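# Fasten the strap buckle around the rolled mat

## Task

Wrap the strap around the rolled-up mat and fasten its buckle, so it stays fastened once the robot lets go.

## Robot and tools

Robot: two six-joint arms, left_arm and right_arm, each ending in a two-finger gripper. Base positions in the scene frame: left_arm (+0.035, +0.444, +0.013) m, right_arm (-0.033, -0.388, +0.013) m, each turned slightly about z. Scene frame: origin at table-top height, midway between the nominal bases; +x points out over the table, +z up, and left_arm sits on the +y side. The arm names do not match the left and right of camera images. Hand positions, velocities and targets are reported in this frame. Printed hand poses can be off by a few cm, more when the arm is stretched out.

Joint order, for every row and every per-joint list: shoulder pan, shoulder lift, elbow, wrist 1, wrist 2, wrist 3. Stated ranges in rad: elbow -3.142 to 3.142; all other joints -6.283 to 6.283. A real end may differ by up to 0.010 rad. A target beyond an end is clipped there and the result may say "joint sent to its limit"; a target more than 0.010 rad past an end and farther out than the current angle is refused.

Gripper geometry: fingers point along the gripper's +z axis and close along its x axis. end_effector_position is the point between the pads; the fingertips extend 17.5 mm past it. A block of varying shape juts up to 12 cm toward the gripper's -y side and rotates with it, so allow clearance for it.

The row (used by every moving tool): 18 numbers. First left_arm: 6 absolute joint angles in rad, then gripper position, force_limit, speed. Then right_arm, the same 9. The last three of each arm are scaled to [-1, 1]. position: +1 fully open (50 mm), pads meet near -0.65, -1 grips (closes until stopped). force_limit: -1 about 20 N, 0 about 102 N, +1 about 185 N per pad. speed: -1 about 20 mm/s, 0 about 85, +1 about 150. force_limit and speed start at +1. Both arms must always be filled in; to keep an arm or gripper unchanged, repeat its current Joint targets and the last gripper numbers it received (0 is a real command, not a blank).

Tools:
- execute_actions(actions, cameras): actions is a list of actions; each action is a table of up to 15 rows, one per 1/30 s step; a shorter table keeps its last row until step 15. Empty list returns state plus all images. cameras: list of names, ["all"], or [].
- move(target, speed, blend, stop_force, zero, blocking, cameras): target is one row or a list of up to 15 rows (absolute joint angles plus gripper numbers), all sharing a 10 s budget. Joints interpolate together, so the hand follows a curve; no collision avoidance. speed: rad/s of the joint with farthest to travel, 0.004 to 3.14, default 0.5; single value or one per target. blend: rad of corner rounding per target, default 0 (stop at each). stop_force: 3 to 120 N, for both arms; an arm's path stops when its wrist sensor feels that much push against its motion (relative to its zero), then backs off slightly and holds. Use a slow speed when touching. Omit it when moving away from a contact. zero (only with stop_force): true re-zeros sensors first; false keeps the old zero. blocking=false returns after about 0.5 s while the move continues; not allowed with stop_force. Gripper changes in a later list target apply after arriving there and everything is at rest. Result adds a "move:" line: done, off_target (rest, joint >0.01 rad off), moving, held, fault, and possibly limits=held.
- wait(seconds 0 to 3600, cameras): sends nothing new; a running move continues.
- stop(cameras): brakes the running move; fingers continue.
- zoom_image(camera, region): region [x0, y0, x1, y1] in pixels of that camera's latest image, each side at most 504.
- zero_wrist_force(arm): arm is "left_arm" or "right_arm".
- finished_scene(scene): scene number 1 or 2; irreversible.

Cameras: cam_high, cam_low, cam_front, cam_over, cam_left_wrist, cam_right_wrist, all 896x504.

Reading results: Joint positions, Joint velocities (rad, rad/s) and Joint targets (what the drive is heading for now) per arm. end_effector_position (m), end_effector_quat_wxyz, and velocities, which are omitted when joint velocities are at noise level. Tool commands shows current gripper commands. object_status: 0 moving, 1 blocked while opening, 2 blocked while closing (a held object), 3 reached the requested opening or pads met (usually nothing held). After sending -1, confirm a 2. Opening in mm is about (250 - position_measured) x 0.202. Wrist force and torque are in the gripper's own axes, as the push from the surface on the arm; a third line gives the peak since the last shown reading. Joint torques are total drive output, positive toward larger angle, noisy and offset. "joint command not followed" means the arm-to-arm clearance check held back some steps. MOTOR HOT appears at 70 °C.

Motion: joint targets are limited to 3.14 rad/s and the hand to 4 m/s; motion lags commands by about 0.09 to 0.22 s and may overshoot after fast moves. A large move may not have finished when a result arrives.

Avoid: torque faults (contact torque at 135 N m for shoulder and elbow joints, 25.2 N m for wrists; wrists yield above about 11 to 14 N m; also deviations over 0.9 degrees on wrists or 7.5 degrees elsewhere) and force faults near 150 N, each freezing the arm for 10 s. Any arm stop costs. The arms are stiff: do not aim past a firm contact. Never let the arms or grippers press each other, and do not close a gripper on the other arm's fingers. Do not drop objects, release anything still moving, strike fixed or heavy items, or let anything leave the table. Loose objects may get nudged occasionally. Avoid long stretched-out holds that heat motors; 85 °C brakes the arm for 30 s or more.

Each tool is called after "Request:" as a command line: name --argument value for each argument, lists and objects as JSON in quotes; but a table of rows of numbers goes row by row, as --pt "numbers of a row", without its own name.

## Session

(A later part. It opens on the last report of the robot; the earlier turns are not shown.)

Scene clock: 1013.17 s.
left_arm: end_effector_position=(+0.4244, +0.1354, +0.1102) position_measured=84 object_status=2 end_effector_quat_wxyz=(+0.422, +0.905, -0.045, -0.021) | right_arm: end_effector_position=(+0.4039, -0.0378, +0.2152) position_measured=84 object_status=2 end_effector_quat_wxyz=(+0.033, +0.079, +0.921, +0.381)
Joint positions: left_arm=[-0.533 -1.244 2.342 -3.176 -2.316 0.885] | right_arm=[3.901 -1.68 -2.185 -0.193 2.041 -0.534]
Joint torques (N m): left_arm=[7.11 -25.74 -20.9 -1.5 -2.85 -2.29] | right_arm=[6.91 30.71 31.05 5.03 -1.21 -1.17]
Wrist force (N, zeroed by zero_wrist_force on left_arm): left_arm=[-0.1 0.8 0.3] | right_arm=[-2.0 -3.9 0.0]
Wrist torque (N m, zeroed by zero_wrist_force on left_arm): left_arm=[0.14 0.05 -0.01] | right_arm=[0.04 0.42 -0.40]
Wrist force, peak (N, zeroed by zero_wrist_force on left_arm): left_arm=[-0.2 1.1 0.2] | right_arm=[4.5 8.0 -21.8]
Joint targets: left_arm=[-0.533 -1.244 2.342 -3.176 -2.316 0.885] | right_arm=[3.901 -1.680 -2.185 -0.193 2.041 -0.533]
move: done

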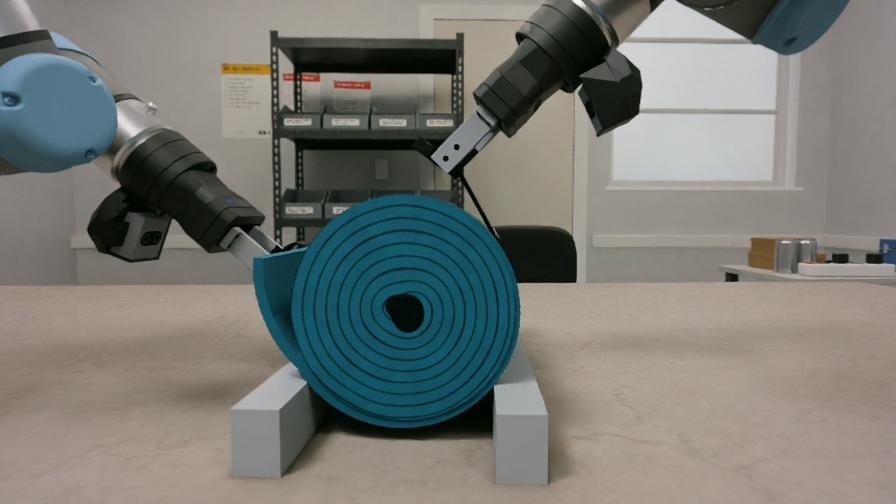

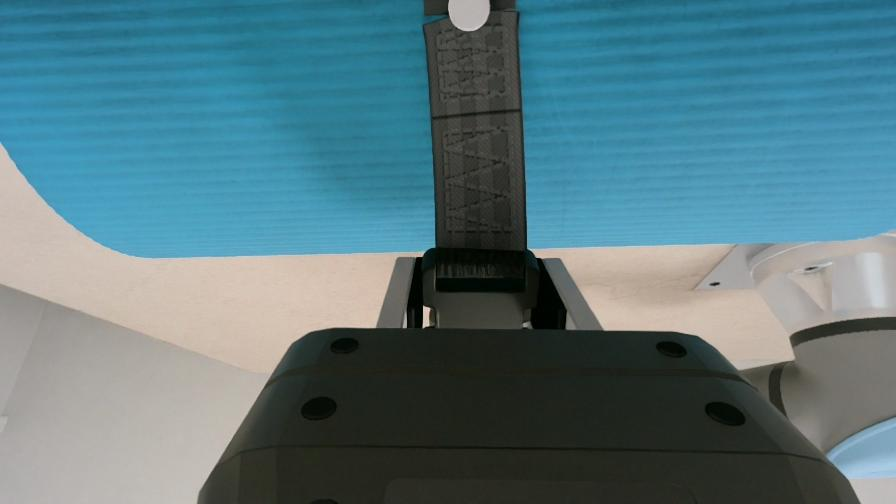

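Request:
move --pt "-0.7484 -1.5211 2.1415 -2.4831 -1.8999 0.8217 -1 -0.3 -1 3.9014 -1.6801 -2.1853 -0.193 2.0413 -0.5335 -1 -0.6 -1" --pt "-1.0871 -1.229 1.5798 -1.4918 -1.3304 0.4792 -1 -0.3 -1 3.9014 -1.6801 -2.1853 -0.193 2.0413 -0.5335 -1 -0.6 -1" --speed 0.2 --stop_force 20 --blend '[0.05,0]' --cameras '["cam_front","cam_low","cam_over"]'

Scene clock: 1022.87 s.
left_arm: end_effector_position=(+0.4262, +0.0978, +0.1469) position_measured=84 object_status=2 end_effector_quat_wxyz=(+0.075, +0.996, -0.027, -0.037) | right_arm: end_effector_position=(+0.4039, -0.0378, +0.2153) position_measured=84 object_status=2 end_effector_quat_wxyz=(+0.033, +0.079, +0.921, +0.381)
Joint positions: left_arm=[-0.853 -1.431 1.967 -2.176 -1.723 0.715] | right_arm=[3.901 -1.68 -2.185 -0.193 2.041 -0.534]
Joint torques (N m): left_arm=[-11.26 -14.69 -23.28 0.32 0.61 -2.43] | right_arm=[6.69 36.52 31.13 6.09 -0.36 0.52]
Wrist force (N, zeroed by zero_wrist_force on left_arm): left_arm=[-2.3 -3.2 -21.4] | right_arm=[-1.9 -3.9 0.1]
Wrist torque (N m, zeroed by zero_wrist_force on left_arm): left_arm=[0.36 0.35 -0.01] | right_arm=[0.04 0.41 -0.40]
Wrist force, peak (N, zeroed by zero_wrist_force on left_arm): left_arm=[-2.8 -4.9 -27.0] | right_arm=[-1.8 -4.3 0.1]
Joint targets: left_arm=[-0.853 -1.431 1.967 -2.176 -1.723 0.715] | right_arm=[3.901 -1.680 -2.185 -0.193 2.041 -0.533]
move: contact (left_arm); path passed 1 of 2 targets; left_arm: the wrist 1 is farthest, 0.684 rad from its target
Images, in order (width x height): cam_low 896x504, cam_front 896x504, cam_over 896x504.

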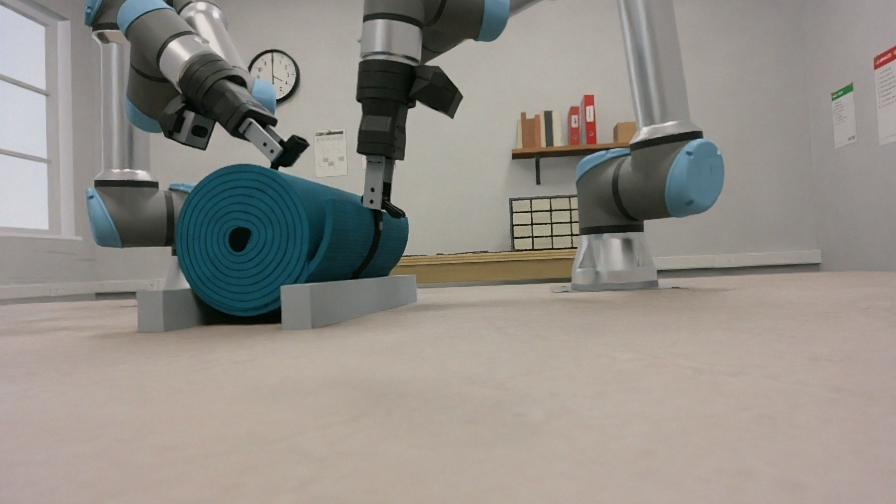

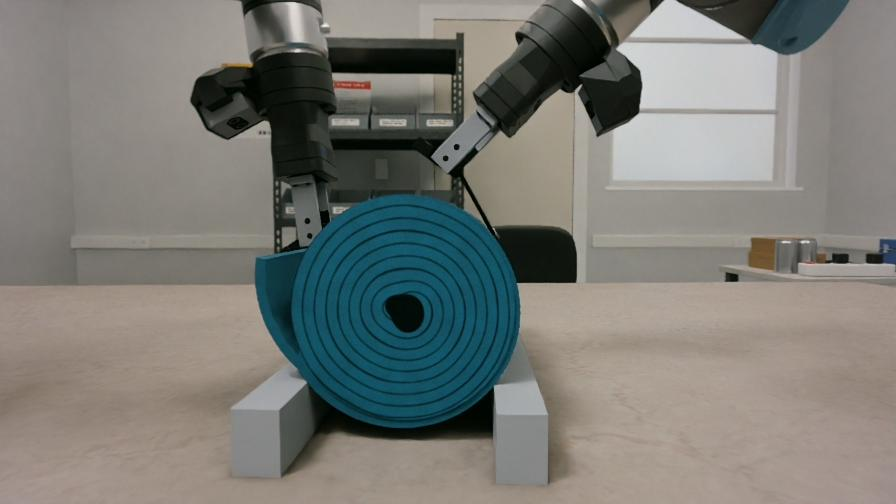

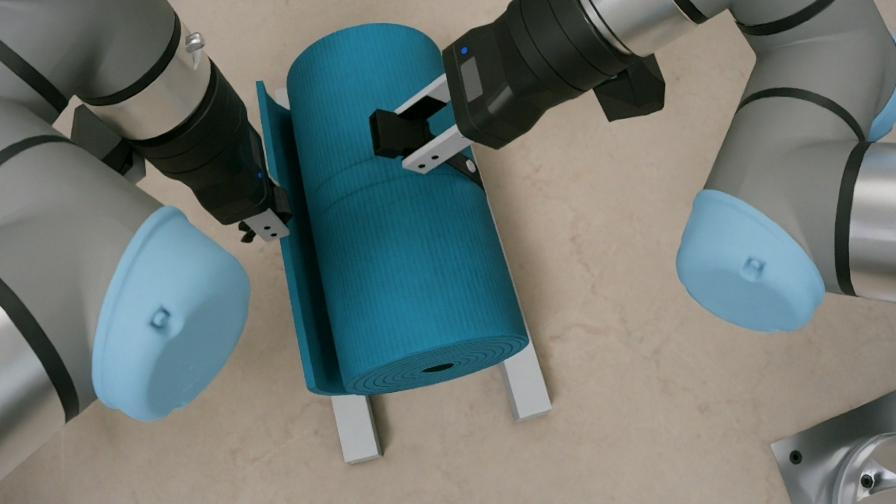

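Request:
move --pt "-0.853 -1.49 1.967 -2.117 -1.723 0.715 -1 -0.3 -1 3.9014 -1.6801 -2.1853 -0.193 2.0413 -0.5335 -1 -0.6 -1" --pt "-1.0871 -1.229 1.5798 -1.4918 -1.3304 0.4792 -1 -0.3 -1 3.9014 -1.6801 -2.1853 -0.193 2.0413 -0.5335 -1 -0.6 -1" --speed 0.2 --stop_force 25 --zero false --blend '[0.05,0]' --cameras '["cam_front","cam_low","cam_over"]'

Scene clock: 1032.50 s.
left_arm: end_effector_position=(+0.4202, +0.0742, +0.1705) position_measured=84 object_status=2 end_effector_quat_wxyz=(-0.242, +0.969, -0.049, +0.012) | right_arm: end_effector_position=(+0.4039, -0.0378, +0.2153) position_measured=84 object_status=2 end_effector_quat_wxyz=(+0.033, +0.079, +0.921, +0.381)
Joint positions: left_arm=[-1.087 -1.229 1.58 -1.492 -1.33 0.479] | right_arm=[3.901 -1.68 -2.185 -0.193 2.041 -0.533]
Joint torques (N m): left_arm=[8.29 -49.87 -17.01 -3.73 -0.99 2.68] | right_arm=[6.61 35.76 30.54 6 0.19 0.55]
Wrist force (N, zeroed by zero_wrist_force on left_arm): left_arm=[-0.1 4.1 -0.3] | right_arm=[-1.7 -3.8 -0.2]
Wrist torque (N m, zeroed by zero_wrist_force on left_arm): left_arm=[0.64 -0.09 0.35] | right_arm=[0.04 0.38 -0.40]
Wrist force, peak (N, zeroed by zero_wrist_force on left_arm): left_arm=[-2.3 -3.2 -22.0] | right_arm=[-1.9 -4.2 0.2]
Joint targets: left_arm=[-1.087 -1.229 1.580 -1.492 -1.330 0.479] | right_arm=[3.901 -1.680 -2.185 -0.193 2.041 -0.533]
move: done; blend cut to 0.0297 rad at target 1
Images, in order (width x height): cam_low 896x504, cam_front 896x504, cam_over 896x504.

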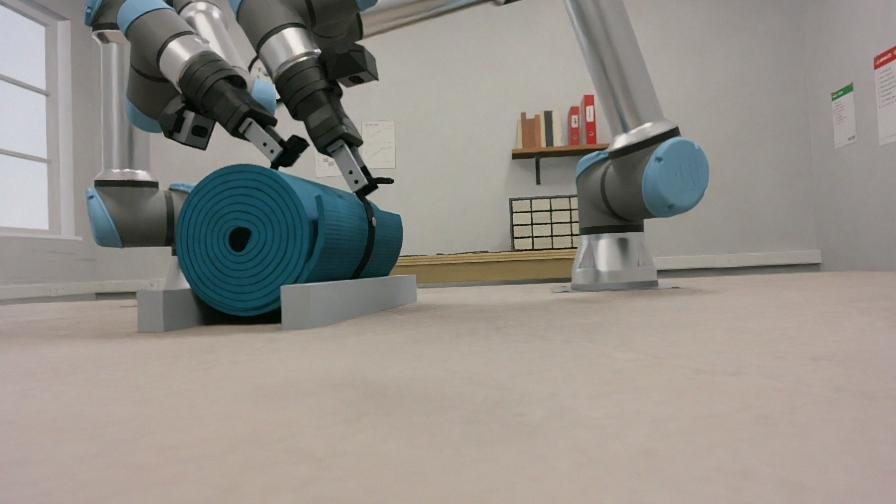

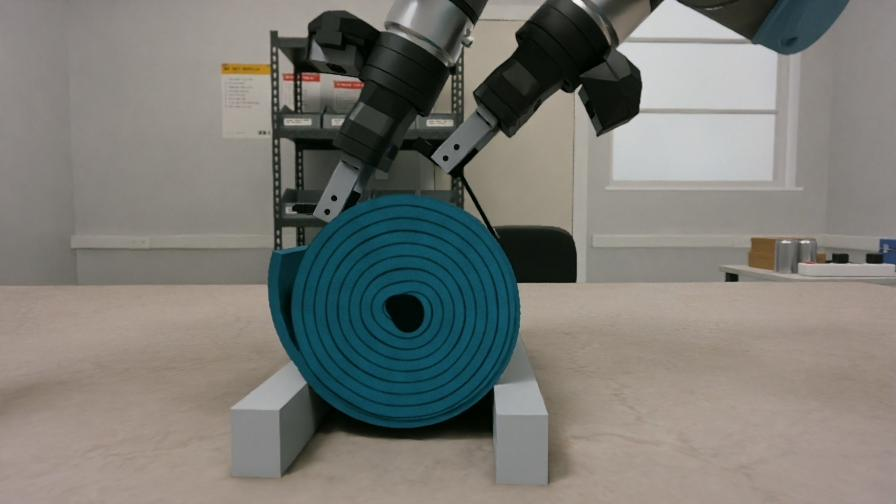

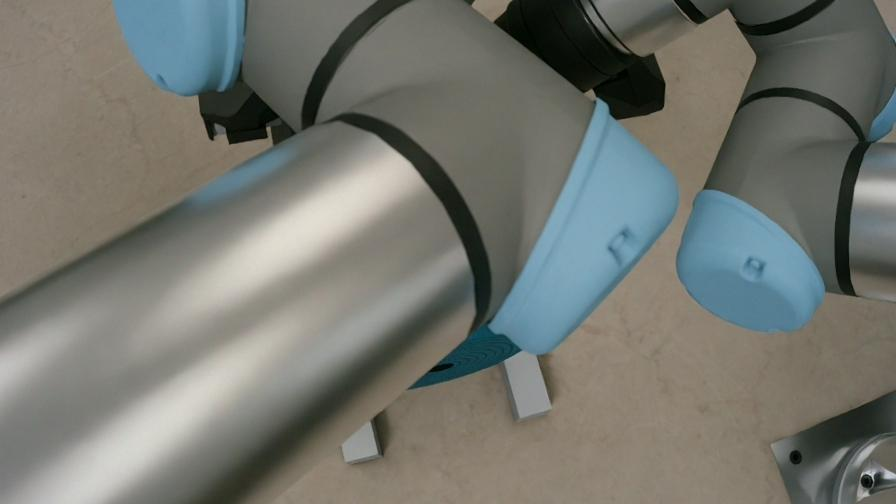

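Request:
move --target '[-1.1097,-1.1822,1.4912,-1.445,-1.3399,0.4584,-1,-0.3,-1,3.9014,-1.6801,-2.1853,-0.193,2.0413,-0.5335,-1,-0.6,-1]' --speed 0.08 --stop_force 18 --zero true --cameras '["cam_front","cam_low","cam_left_wrist"]'

Scene clock: 1042.63 s.
left_arm: end_effector_position=(+0.4189, +0.0511, +0.1767) position_measured=84 object_status=2 end_effector_quat_wxyz=(-0.242, +0.969, -0.049, +0.012) | right_arm: end_effector_position=(+0.4039, -0.0378, +0.2153) position_measured=84 object_status=2 end_effector_quat_wxyz=(+0.033, +0.079, +0.921, +0.381)
Joint positions: left_arm=[-1.104 -1.193 1.512 -1.456 -1.338 0.463] | right_arm=[3.901 -1.68 -2.185 -0.193 2.041 -0.533]
Joint torques (N m): left_arm=[5.86 -41.05 -33.27 -1.63 1.73 2.13] | right_arm=[7.09 34.98 30.87 7.91 5.93 0.65]
Wrist force (N, zeroed by zero_wrist_force on left_arm): left_arm=[-2.1 -7.2 2.0] | right_arm=[-4.0 -15.1 -1.3]
Wrist torque (N m, zeroed by zero_wrist_force on left_arm): left_arm=[-0.15 0.00 0.53] | right_arm=[-0.07 0.35 -0.47]
Wrist force, peak (N, zeroed by zero_wrist_force on left_arm): left_arm=[-3.7 -24.8 7.7] | right_arm=[-6.8 -29.1 -11.7]
Joint targets: left_arm=[-1.104 -1.193 1.512 -1.456 -1.338 0.463] | right_arm=[3.901 -1.680 -2.185 -0.193 2.041 -0.533]
move: contact (left_arm); left_arm: the elbow is farthest, 0.020 rad from its target
Images, in order (width x height): cam_low 896x504, cam_front 896x504, cam_left_wrist 896x504.

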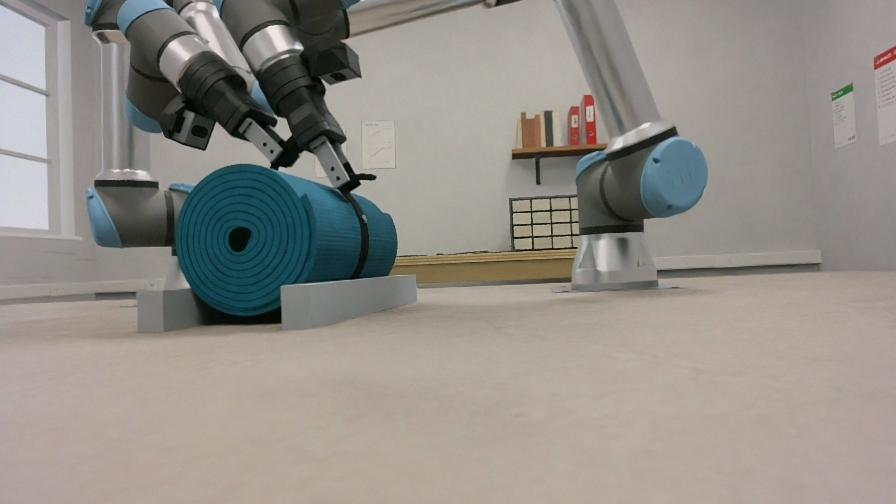

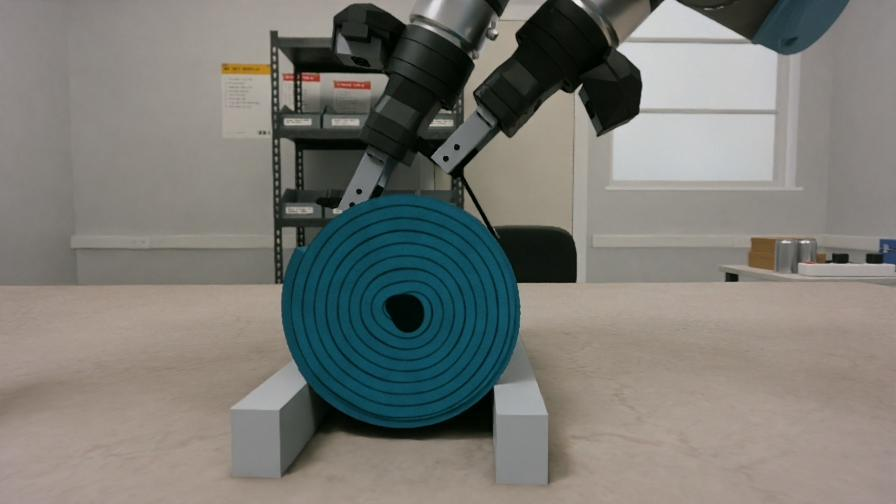

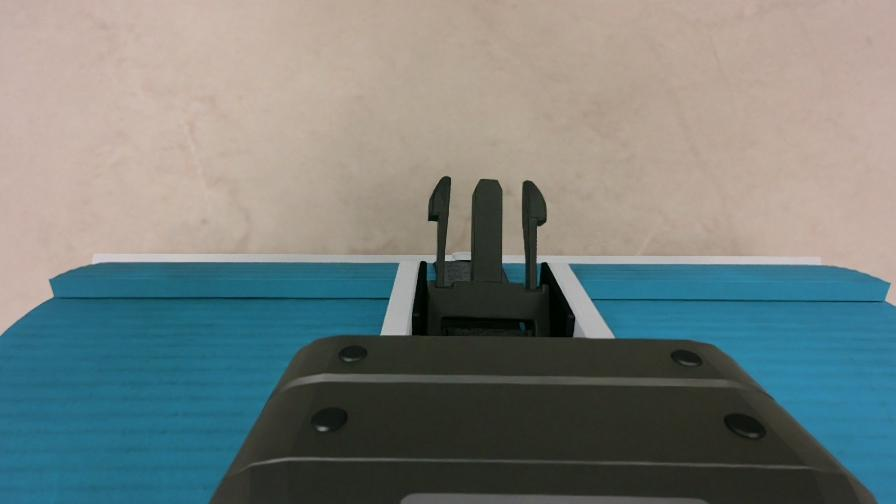

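Request:
move --pt "-1.099 -1.205 1.534 -1.467 -1.336 0.468 -1 -0.3 -1 3.9014 -1.6801 -2.1853 -0.193 2.0413 -0.5335 -1 -0.6 -1" --pt "-1.099 -1.205 1.534 -1.467 -1.336 0.468 1 0.3 0.5 3.9014 -1.6801 -2.1853 -0.193 2.0413 -0.5335 -1 -0.6 -1" --speed 0.1 --cameras '["cam_front","cam_low","cam_left_wrist"]'

Scene clock: 1047.67 s.
left_arm: end_effector_position=(+0.4191, +0.0587, +0.1748) position_measured=3 object_status=3 end_effector_quat_wxyz=(-0.242, +0.969, -0.048, +0.012) | right_arm: end_effector_position=(+0.4039, -0.0378, +0.2153) position_measured=84 object_status=2 end_effector_quat_wxyz=(+0.033, +0.079, +0.921, +0.381)
Joint positions: left_arm=[-1.099 -1.205 1.534 -1.467 -1.336 0.468] | right_arm=[3.901 -1.68 -2.185 -0.193 2.041 -0.533]
Joint torques (N m): left_arm=[-7.67 -33.24 -30.52 0.76 -1 -2.46] | right_arm=[4.32 35 28.58 4.85 -1.31 0.57]
Wrist force (N, zeroed by zero_wrist_force on left_arm): left_arm=[0.1 4.4 -1.3] | right_arm=[-1.5 -5.1 0.1]
Wrist torque (N m, zeroed by zero_wrist_force on left_arm): left_arm=[0.67 -0.07 0.24] | right_arm=[-0.16 0.35 -0.40]
Wrist force, peak (N, zeroed by zero_wrist_force on left_arm): left_arm=[-2.0 -7.6 2.0] | right_arm=[-4.1 -15.5 -1.4]
Joint targets: left_arm=[-1.099 -1.205 1.534 -1.467 -1.336 0.468] | right_arm=[3.901 -1.680 -2.185 -0.193 2.041 -0.533]
move: done
Images, in order (width x height): cam_low 896x504, cam_front 896x504, cam_left_wrist 896x504.

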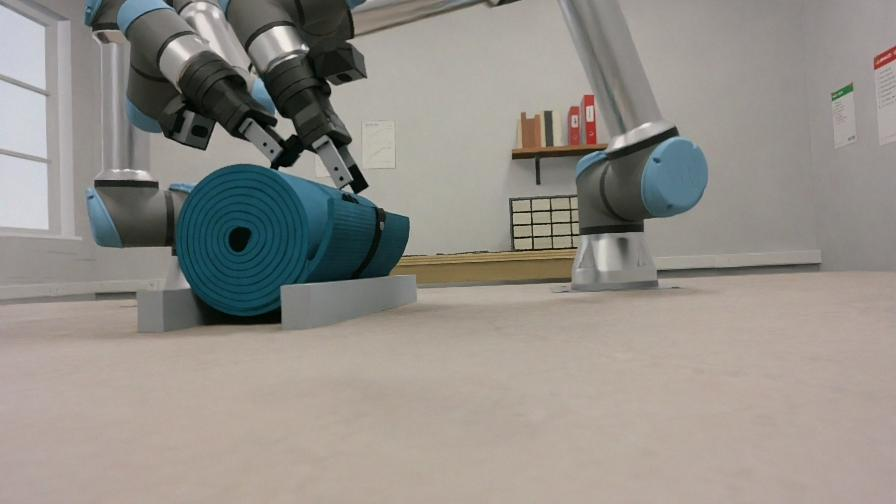

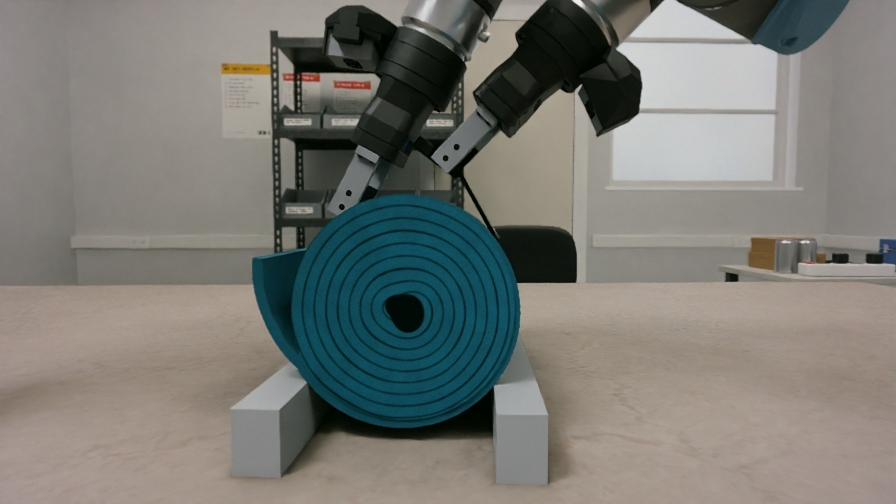

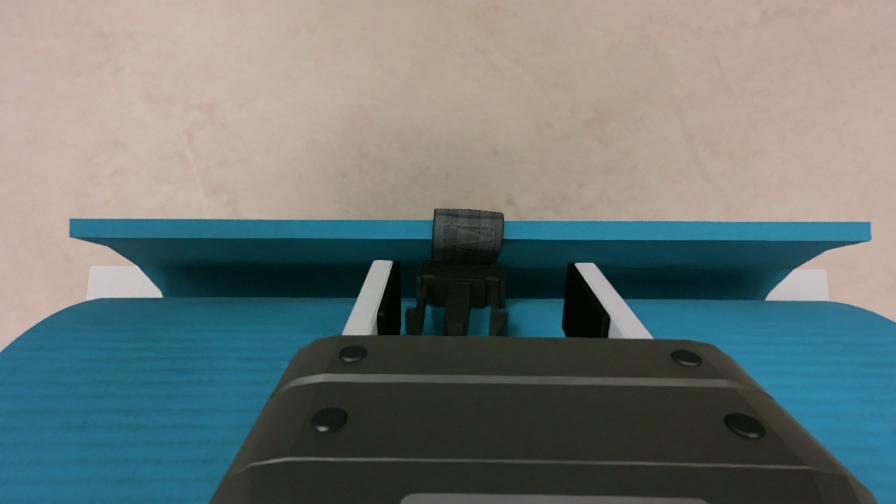

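Request:
move --pt "-0.906 -1.41 1.866 -2.04 -1.7 0.613 1 0.3 0.5 3.9014 -1.6801 -2.1853 -0.193 2.0413 -0.5335 -1 -0.6 -1" --pt "-0.7121 -1.4761 2.1978 -2.7559 -2.0637 0.7583 1 0.3 0.5 3.9014 -1.6801 -2.1853 -0.193 2.0413 -0.5335 -1 -0.6 -1" --speed 0.4 --blend '[0.08,0]' --cameras '["cam_over","cam_left_wrist","cam_front","cam_low"]'

Scene clock: 1069.13 s.
left_arm: end_effector_position=(+0.4224, +0.0876, +0.1796) position_measured=3 object_status=3 end_effector_quat_wxyz=(+0.325, +0.945, -0.033, -0.011) | right_arm: end_effector_position=(+0.4039, -0.0378, +0.2153) position_measured=84 object_status=2 end_effector_quat_wxyz=(+0.033, +0.079, +0.921, +0.381)
Joint positions: left_arm=[-0.712 -1.476 2.198 -2.756 -2.064 0.758] | right_arm=[3.901 -1.68 -2.185 -0.193 2.041 -0.533]
Joint torques (N m): left_arm=[-7.63 -18.37 -22.09 -4.29 -0.58 -2.65] | right_arm=[-4.72 34.03 16.66 3.43 -1.25 0.51]
Wrist force (N, zeroed by zero_wrist_force on left_arm): left_arm=[-0.3 1.5 -0.3] | right_arm=[-1.5 -5.0 0.0]
Wrist torque (N m, zeroed by zero_wrist_force on left_arm): left_arm=[0.25 0.04 0.03] | right_arm=[-0.15 0.34 -0.40]
Wrist force, peak (N, zeroed by zero_wrist_force on left_arm): left_arm=[-0.5 5.7 -1.4] | right_arm=[-1.4 -5.4 0.2]
Joint targets: left_arm=[-0.712 -1.476 2.198 -2.756 -2.064 0.758] | right_arm=[3.901 -1.680 -2.185 -0.193 2.041 -0.533]
move: done
Images, in order (width x height): cam_low 896x504, cam_front 896x504, cam_over 896x504, cam_left_wrist 896x504.

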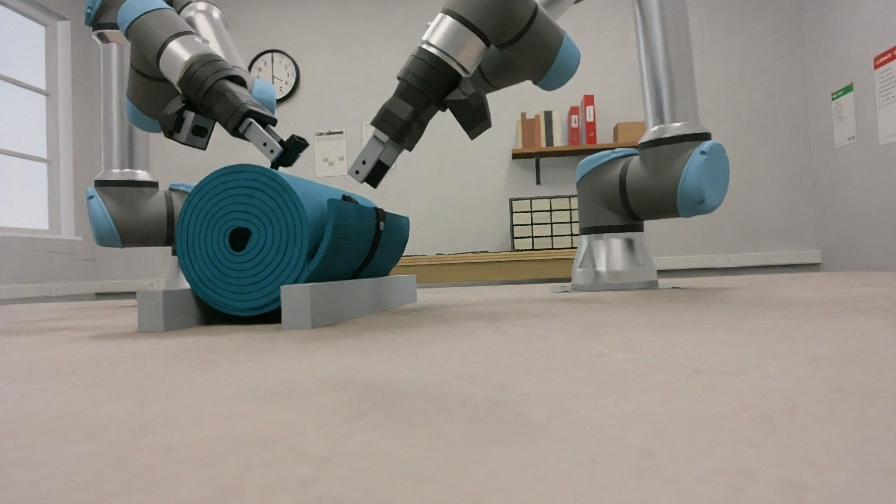

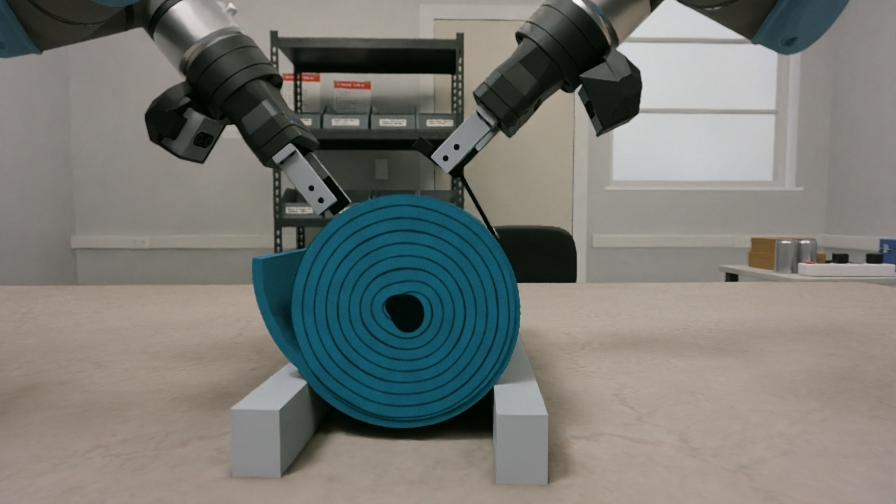

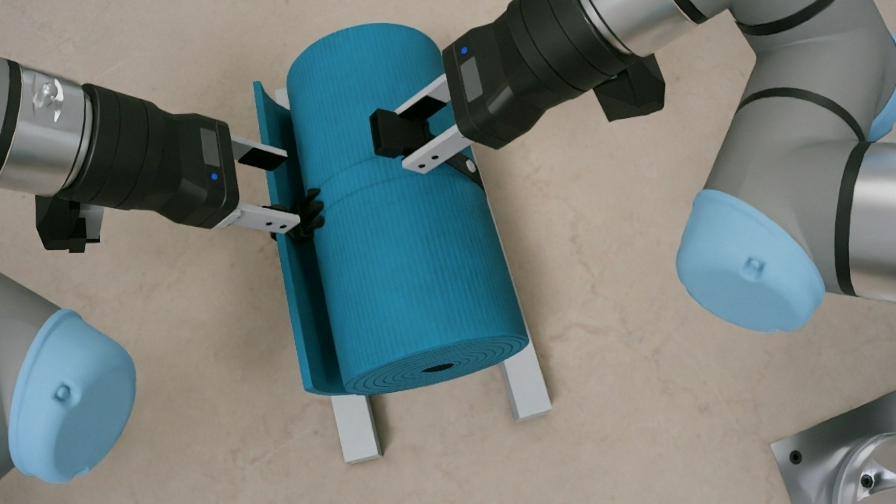

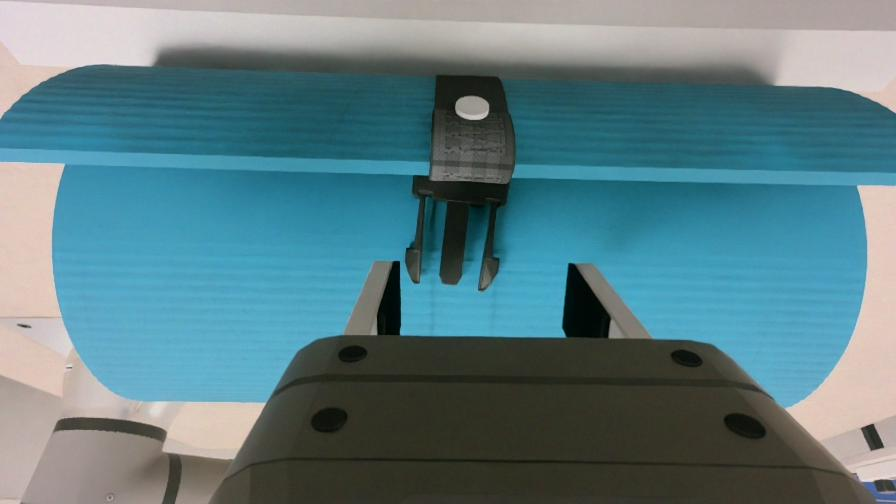

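Request:
move --target '[-0.774,-1.4889,2.1041,-2.4627,-1.9123,0.8675,1,0.3,0.5,3.9014,-1.6801,-2.1853,-0.193,2.0413,-0.5335,-1,-0.6,-1]' --speed 0.3 --cameras '["cam_left_wrist"]'

Request:
move --target '[-0.8033,-1.4101,2.1333,-2.5805,-1.9042,0.8378,1,0.3,0.5,3.9014,-1.6801,-2.1853,-0.193,2.0413,-0.5335,-1,-0.6,-1]' --speed 0.06 --stop_force 9 --cameras '["cam_left_wrist","cam_over","cam_low"]'

Scene clock: 1093.13 s.
left_arm: end_effector_position=(+0.4204, +0.0945, +0.1649) position_measured=3 object_status=3 end_effector_quat_wxyz=(+0.216, +0.973, -0.083, -0.018) | right_arm: end_effector_position=(+0.4039, -0.0378, +0.2153) position_measured=84 object_status=2 end_effector_quat_wxyz=(+0.033, +0.079, +0.921, +0.381)
Joint positions: left_arm=[-0.774 -1.489 2.104 -2.463 -1.912 0.868] | right_arm=[3.901 -1.68 -2.185 -0.193 2.041 -0.533]
Joint torques (N m): left_arm=[9.48 -24.84 -15.42 -4.34 -1.73 -2.58] | right_arm=[-5.16 34.09 16.5 3.44 -1.26 0.46]
Wrist force (N, zeroed by zero_wrist_force on left_arm): left_arm=[-0.1 2.1 -0.5] | right_arm=[-1.4 -5.1 0.0]
Wrist torque (N m, zeroed by zero_wrist_force on left_arm): left_arm=[0.33 -0.02 0.09] | right_arm=[-0.15 0.34 -0.39]
Wrist force, peak (N, zeroed by zero_wrist_force on left_arm): left_arm=[-0.1 2.4 -0.5] | right_arm=[-1.6 -5.4 0.1]
Joint targets: left_arm=[-0.774 -1.489 2.104 -2.463 -1.912 0.867] | right_arm=[3.901 -1.680 -2.185 -0.193 2.041 -0.533]
move: done

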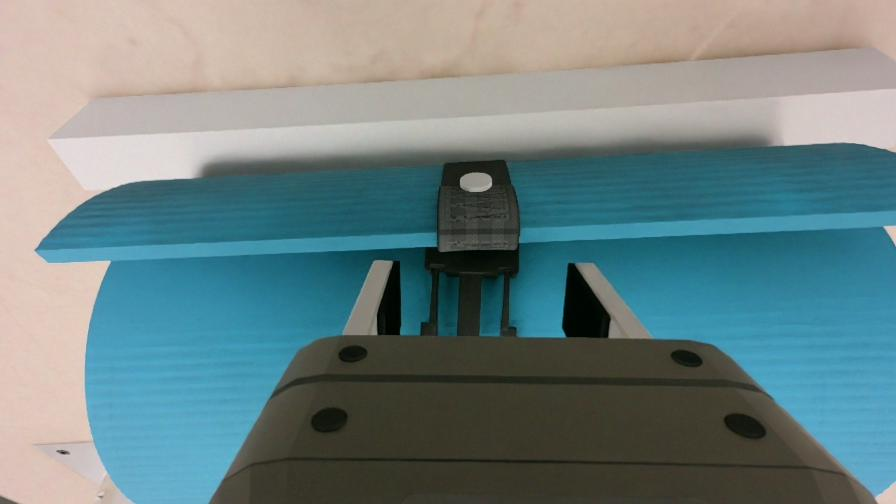

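Scene clock: 1095.10 s.
left_arm: end_effector_position=(+0.4195, +0.0867, +0.1485) position_measured=3 object_status=3 end_effector_quat_wxyz=(+0.216, +0.973, -0.083, -0.018) | right_arm: end_effector_position=(+0.4039, -0.0378, +0.2153) position_measured=84 object_status=2 end_effector_quat_wxyz=(+0.033, +0.079, +0.921, +0.381)
Joint positions: left_arm=[-0.787 -1.453 2.117 -2.516 -1.909 0.854] | right_arm=[3.901 -1.68 -2.185 -0.193 2.041 -0.533]
Joint torques (N m): left_arm=[7.35 -25.21 -24.64 -4.74 -2.18 2.55] | right_arm=[-5.07 33.89 16.47 3.46 -1.22 0.52]
Wrist force (N, zeroed by zero_wrist_force on left_arm): left_arm=[-0.5 3.1 -10.5] | right_arm=[-1.5 -5.0 -0.2]
Wrist torque (N m, zeroed by zero_wrist_force on left_arm): left_arm=[0.45 -0.31 0.11] | right_arm=[-0.15 0.34 -0.40]
Wrist force, peak (N, zeroed by zero_wrist_force on left_arm): left_arm=[-2.0 3.8 -18.6] | right_arm=[-1.3 -5.4 0.1]
Joint targets: left_arm=[-0.787 -1.453 2.117 -2.516 -1.909 0.854] | right_arm=[3.901 -1.680 -2.185 -0.193 2.041 -0.533]
move: contact (left_arm); left_arm: the wrist 1 is farthest, 0.065 rad from its target
Images, in order (width x height): cam_low 896x504, cam_over 896x504, cam_left_wrist 896x504.

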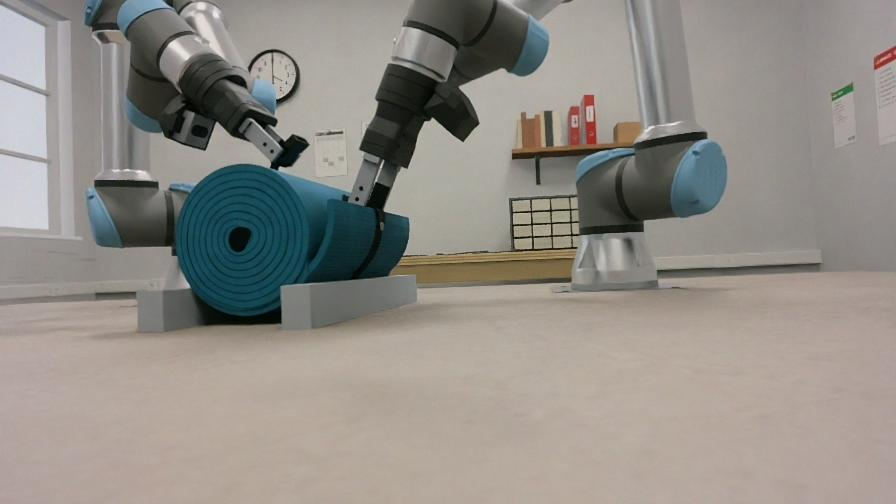

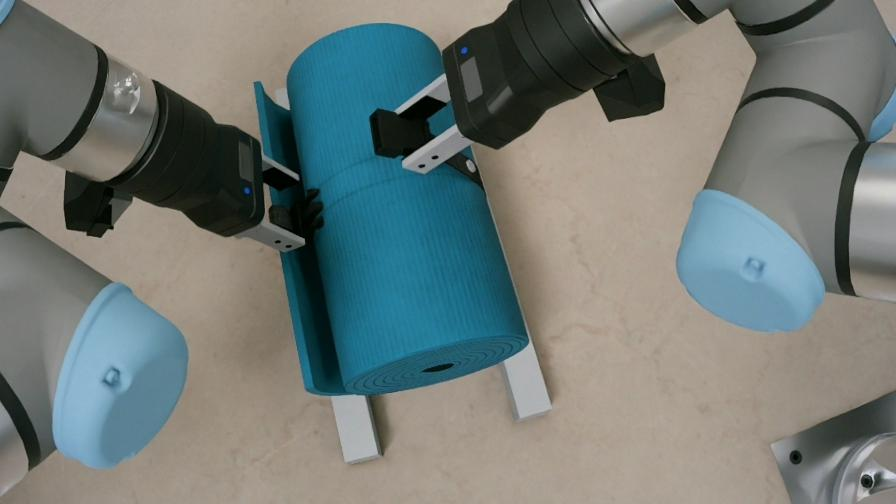

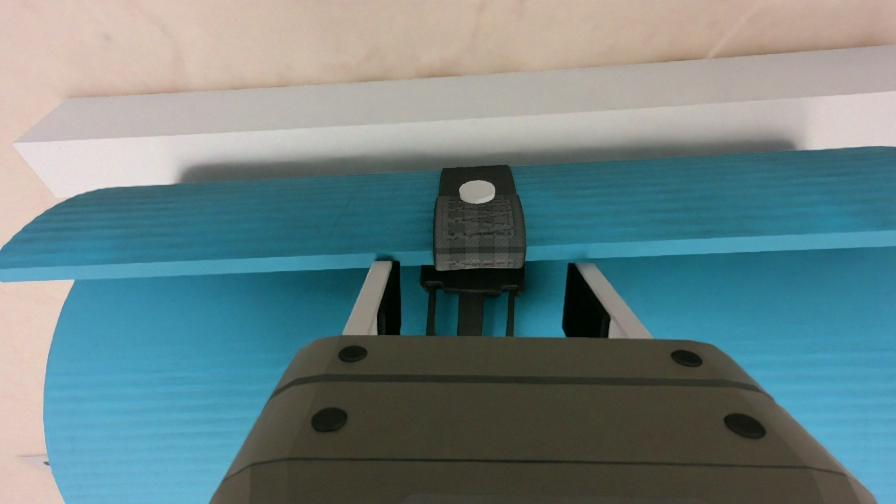

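Request:
move --target '[-0.803,-1.404,2.118,-2.5715,-1.9042,0.8378,1,0.3,0.5,3.9014,-1.6801,-2.1853,-0.193,2.0413,-0.5335,-1,-0.6,-1]' --speed 0.06 --stop_force 32 --zero false --cameras '["cam_left_wrist","cam_low"]'

Scene clock: 1101.57 s.
left_arm: end_effector_position=(+0.4197, +0.0855, +0.1471) position_measured=3 object_status=3 end_effector_quat_wxyz=(+0.216, +0.973, -0.083, -0.018) | right_arm: end_effector_position=(+0.4039, -0.0378, +0.2153) position_measured=84 object_status=2 end_effector_quat_wxyz=(+0.033, +0.079, +0.921, +0.381)
Joint positions: left_arm=[-0.788 -1.449 2.117 -2.521 -1.909 0.853] | right_arm=[3.901 -1.68 -2.185 -0.193 2.041 -0.533]
Joint torques (N m): left_arm=[10.69 -27.25 -26.8 -5.89 -2.25 2.44] | right_arm=[-4.31 33.98 16.35 3.5 -1.32 0.38]
Wrist force (N, zeroed by zero_wrist_force on left_arm): left_arm=[-0.3 2.4 -0.3] | right_arm=[-1.5 -4.9 0.0]
Wrist torque (N m, zeroed by zero_wrist_force on left_arm): left_arm=[0.35 0.03 0.10] | right_arm=[-0.15 0.35 -0.40]
Wrist force, peak (N, zeroed by zero_wrist_force on left_arm): left_arm=[-7.7 5.6 -34.0] | right_arm=[-1.3 -5.4 0.2]
Joint targets: left_arm=[-0.788 -1.449 2.117 -2.521 -1.909 0.853] | right_arm=[3.901 -1.680 -2.185 -0.193 2.041 -0.533]
move: contact (left_arm); left_arm: the wrist 1 is farthest, 0.051 rad from its target
Images, in order (width x height): cam_low 896x504, cam_left_wrist 896x504.

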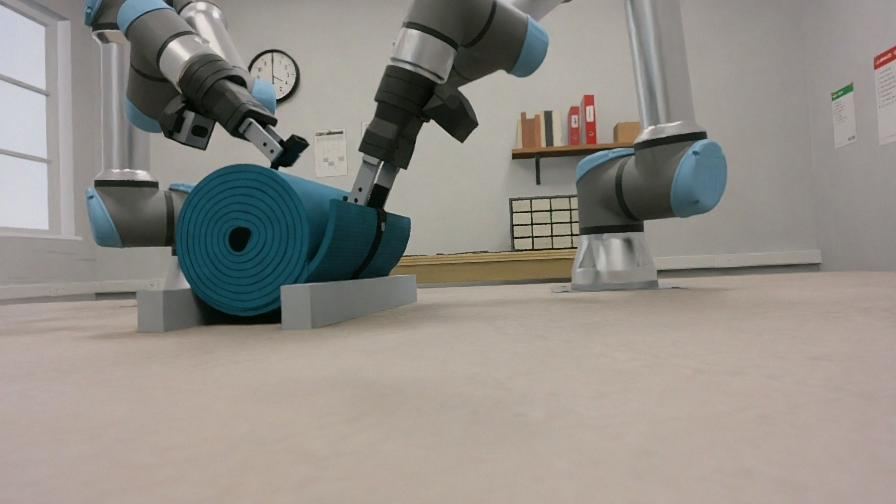

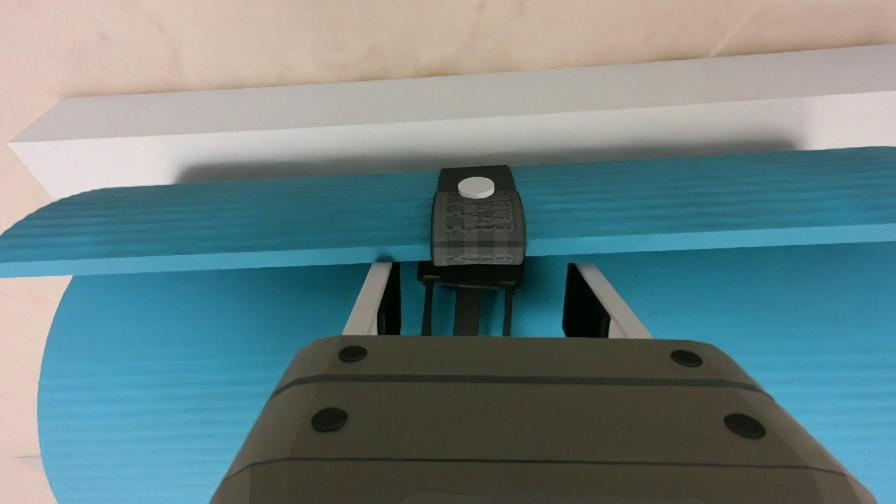

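Request:
move --target '[-0.803,-1.404,2.118,-2.5715,-1.9042,0.8378,1,0.3,0.5,3.9014,-1.6801,-2.1853,-0.193,2.0413,-0.5335,-1,-0.6,-1]' --speed 0.06 --stop_force 32 --cameras '["cam_left_wrist","cam_low"]'

Scene clock: 1109.93 s.
left_arm: end_effector_position=(+0.4205, +0.0789, +0.1378) position_measured=3 object_status=3 end_effector_quat_wxyz=(+0.216, +0.973, -0.083, -0.018) | right_arm: end_effector_position=(+0.4039, -0.0378, +0.2153) position_measured=84 object_status=2 end_effector_quat_wxyz=(+0.033, +0.079, +0.921, +0.381)
Joint positions: left_arm=[-0.797 -1.423 2.118 -2.55 -1.906 0.844] | right_arm=[3.901 -1.68 -2.185 -0.193 2.041 -0.534]
Joint torques (N m): left_arm=[1.52 -13.82 -19.92 -4.55 -3.16 2.42] | right_arm=[-4.81 33.3 16.43 3.51 -1.21 0.32]
Wrist force (N, zeroed by zero_wrist_force on left_arm): left_arm=[-7.2 -5.8 -28.9] | right_arm=[-1.4 -5.1 0.0]
Wrist torque (N m, zeroed by zero_wrist_force on left_arm): left_arm=[0.10 0.85 -0.05] | right_arm=[-0.16 0.34 -0.40]
Wrist force, peak (N, zeroed by zero_wrist_force on left_arm): left_arm=[-12.9 -10.1 -46.9] | right_arm=[-1.3 -5.3 -0.1]
Joint targets: left_arm=[-0.797 -1.423 2.118 -2.550 -1.906 0.844] | right_arm=[3.901 -1.680 -2.185 -0.193 2.041 -0.533]
move: contact (left_arm); left_arm: the wrist 1 is farthest, 0.021 rad from its target
Images, in order (width x height): cam_low 896x504, cam_left_wrist 896x504.

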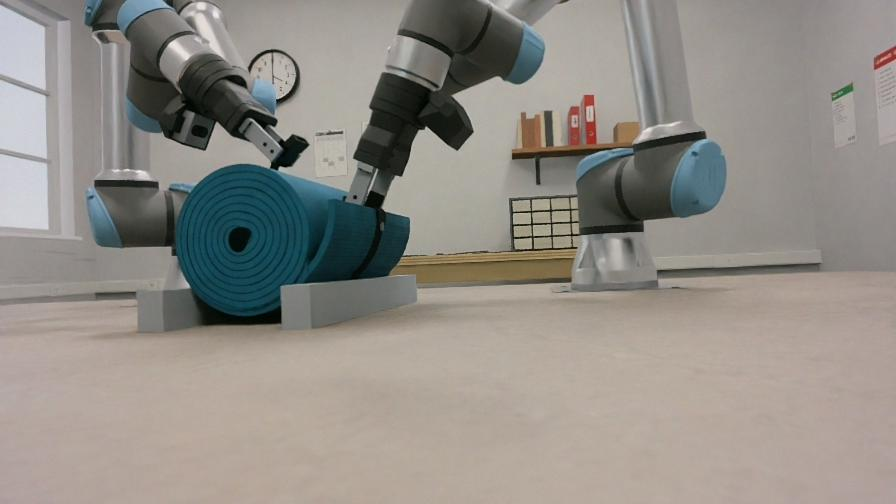

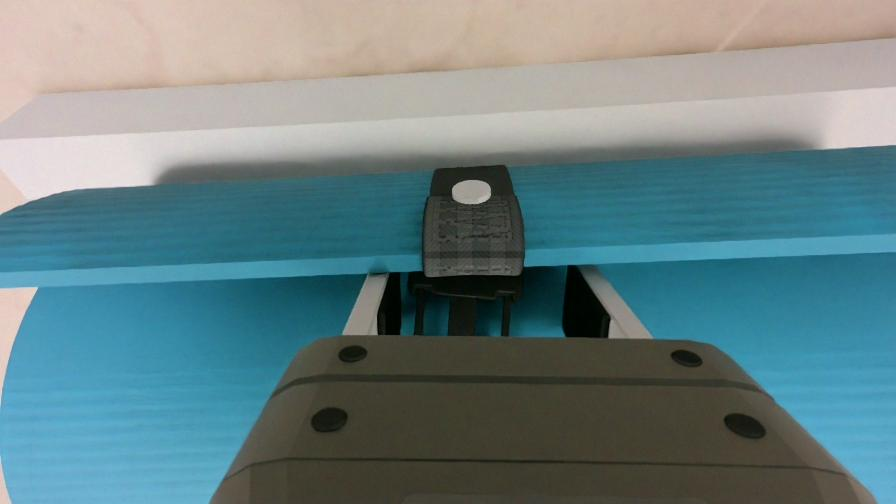

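Request:
move --target '[-0.797,-1.423,2.118,-2.55,-1.906,0.844,-1,-0.8,-1,3.9014,-1.6801,-2.1853,-0.193,2.0413,-0.5335,-1,-0.6,-1]' --cameras '["cam_left_wrist"]'

Scene clock: 1115.97 s.
left_arm: end_effector_position=(+0.4203, +0.0790, +0.1375) position_measured=83 object_status=2 end_effector_quat_wxyz=(+0.215, +0.973, -0.083, -0.019) | right_arm: end_effector_position=(+0.4039, -0.0378, +0.2153) position_measured=84 object_status=2 end_effector_quat_wxyz=(+0.033, +0.079, +0.921, +0.381)
Joint positions: left_arm=[-0.797 -1.423 2.118 -2.55 -1.906 0.844] | right_arm=[3.901 -1.68 -2.185 -0.193 2.041 -0.533]
Joint torques (N m): left_arm=[-16.49 -25.06 -16.26 -1.87 -5.97 -2.05] | right_arm=[-4.48 32.33 15.9 3.47 -1.13 0.35]
Wrist force (N, zeroed by zero_wrist_force on left_arm): left_arm=[8.0 -10.4 -13.3] | right_arm=[-1.5 -5.3 0.0]
Wrist torque (N m, zeroed by zero_wrist_force on left_arm): left_arm=[0.24 0.41 -0.21] | right_arm=[-0.18 0.35 -0.40]
Wrist force, peak (N, zeroed by zero_wrist_force on left_arm): left_arm=[-7.0 -5.7 -29.3] | right_arm=[-1.5 -5.3 0.0]
Joint targets: left_arm=[-0.797 -1.423 2.118 -2.550 -1.906 0.844] | right_arm=[3.901 -1.680 -2.185 -0.193 2.041 -0.533]
move: done

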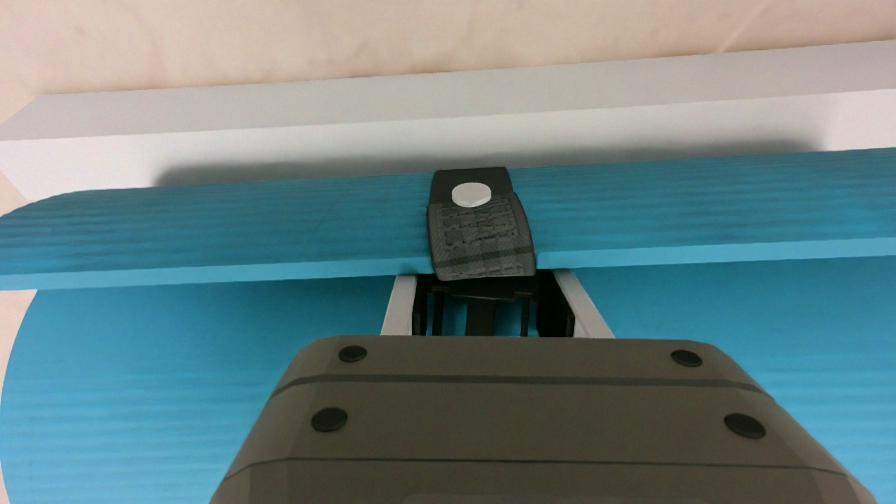

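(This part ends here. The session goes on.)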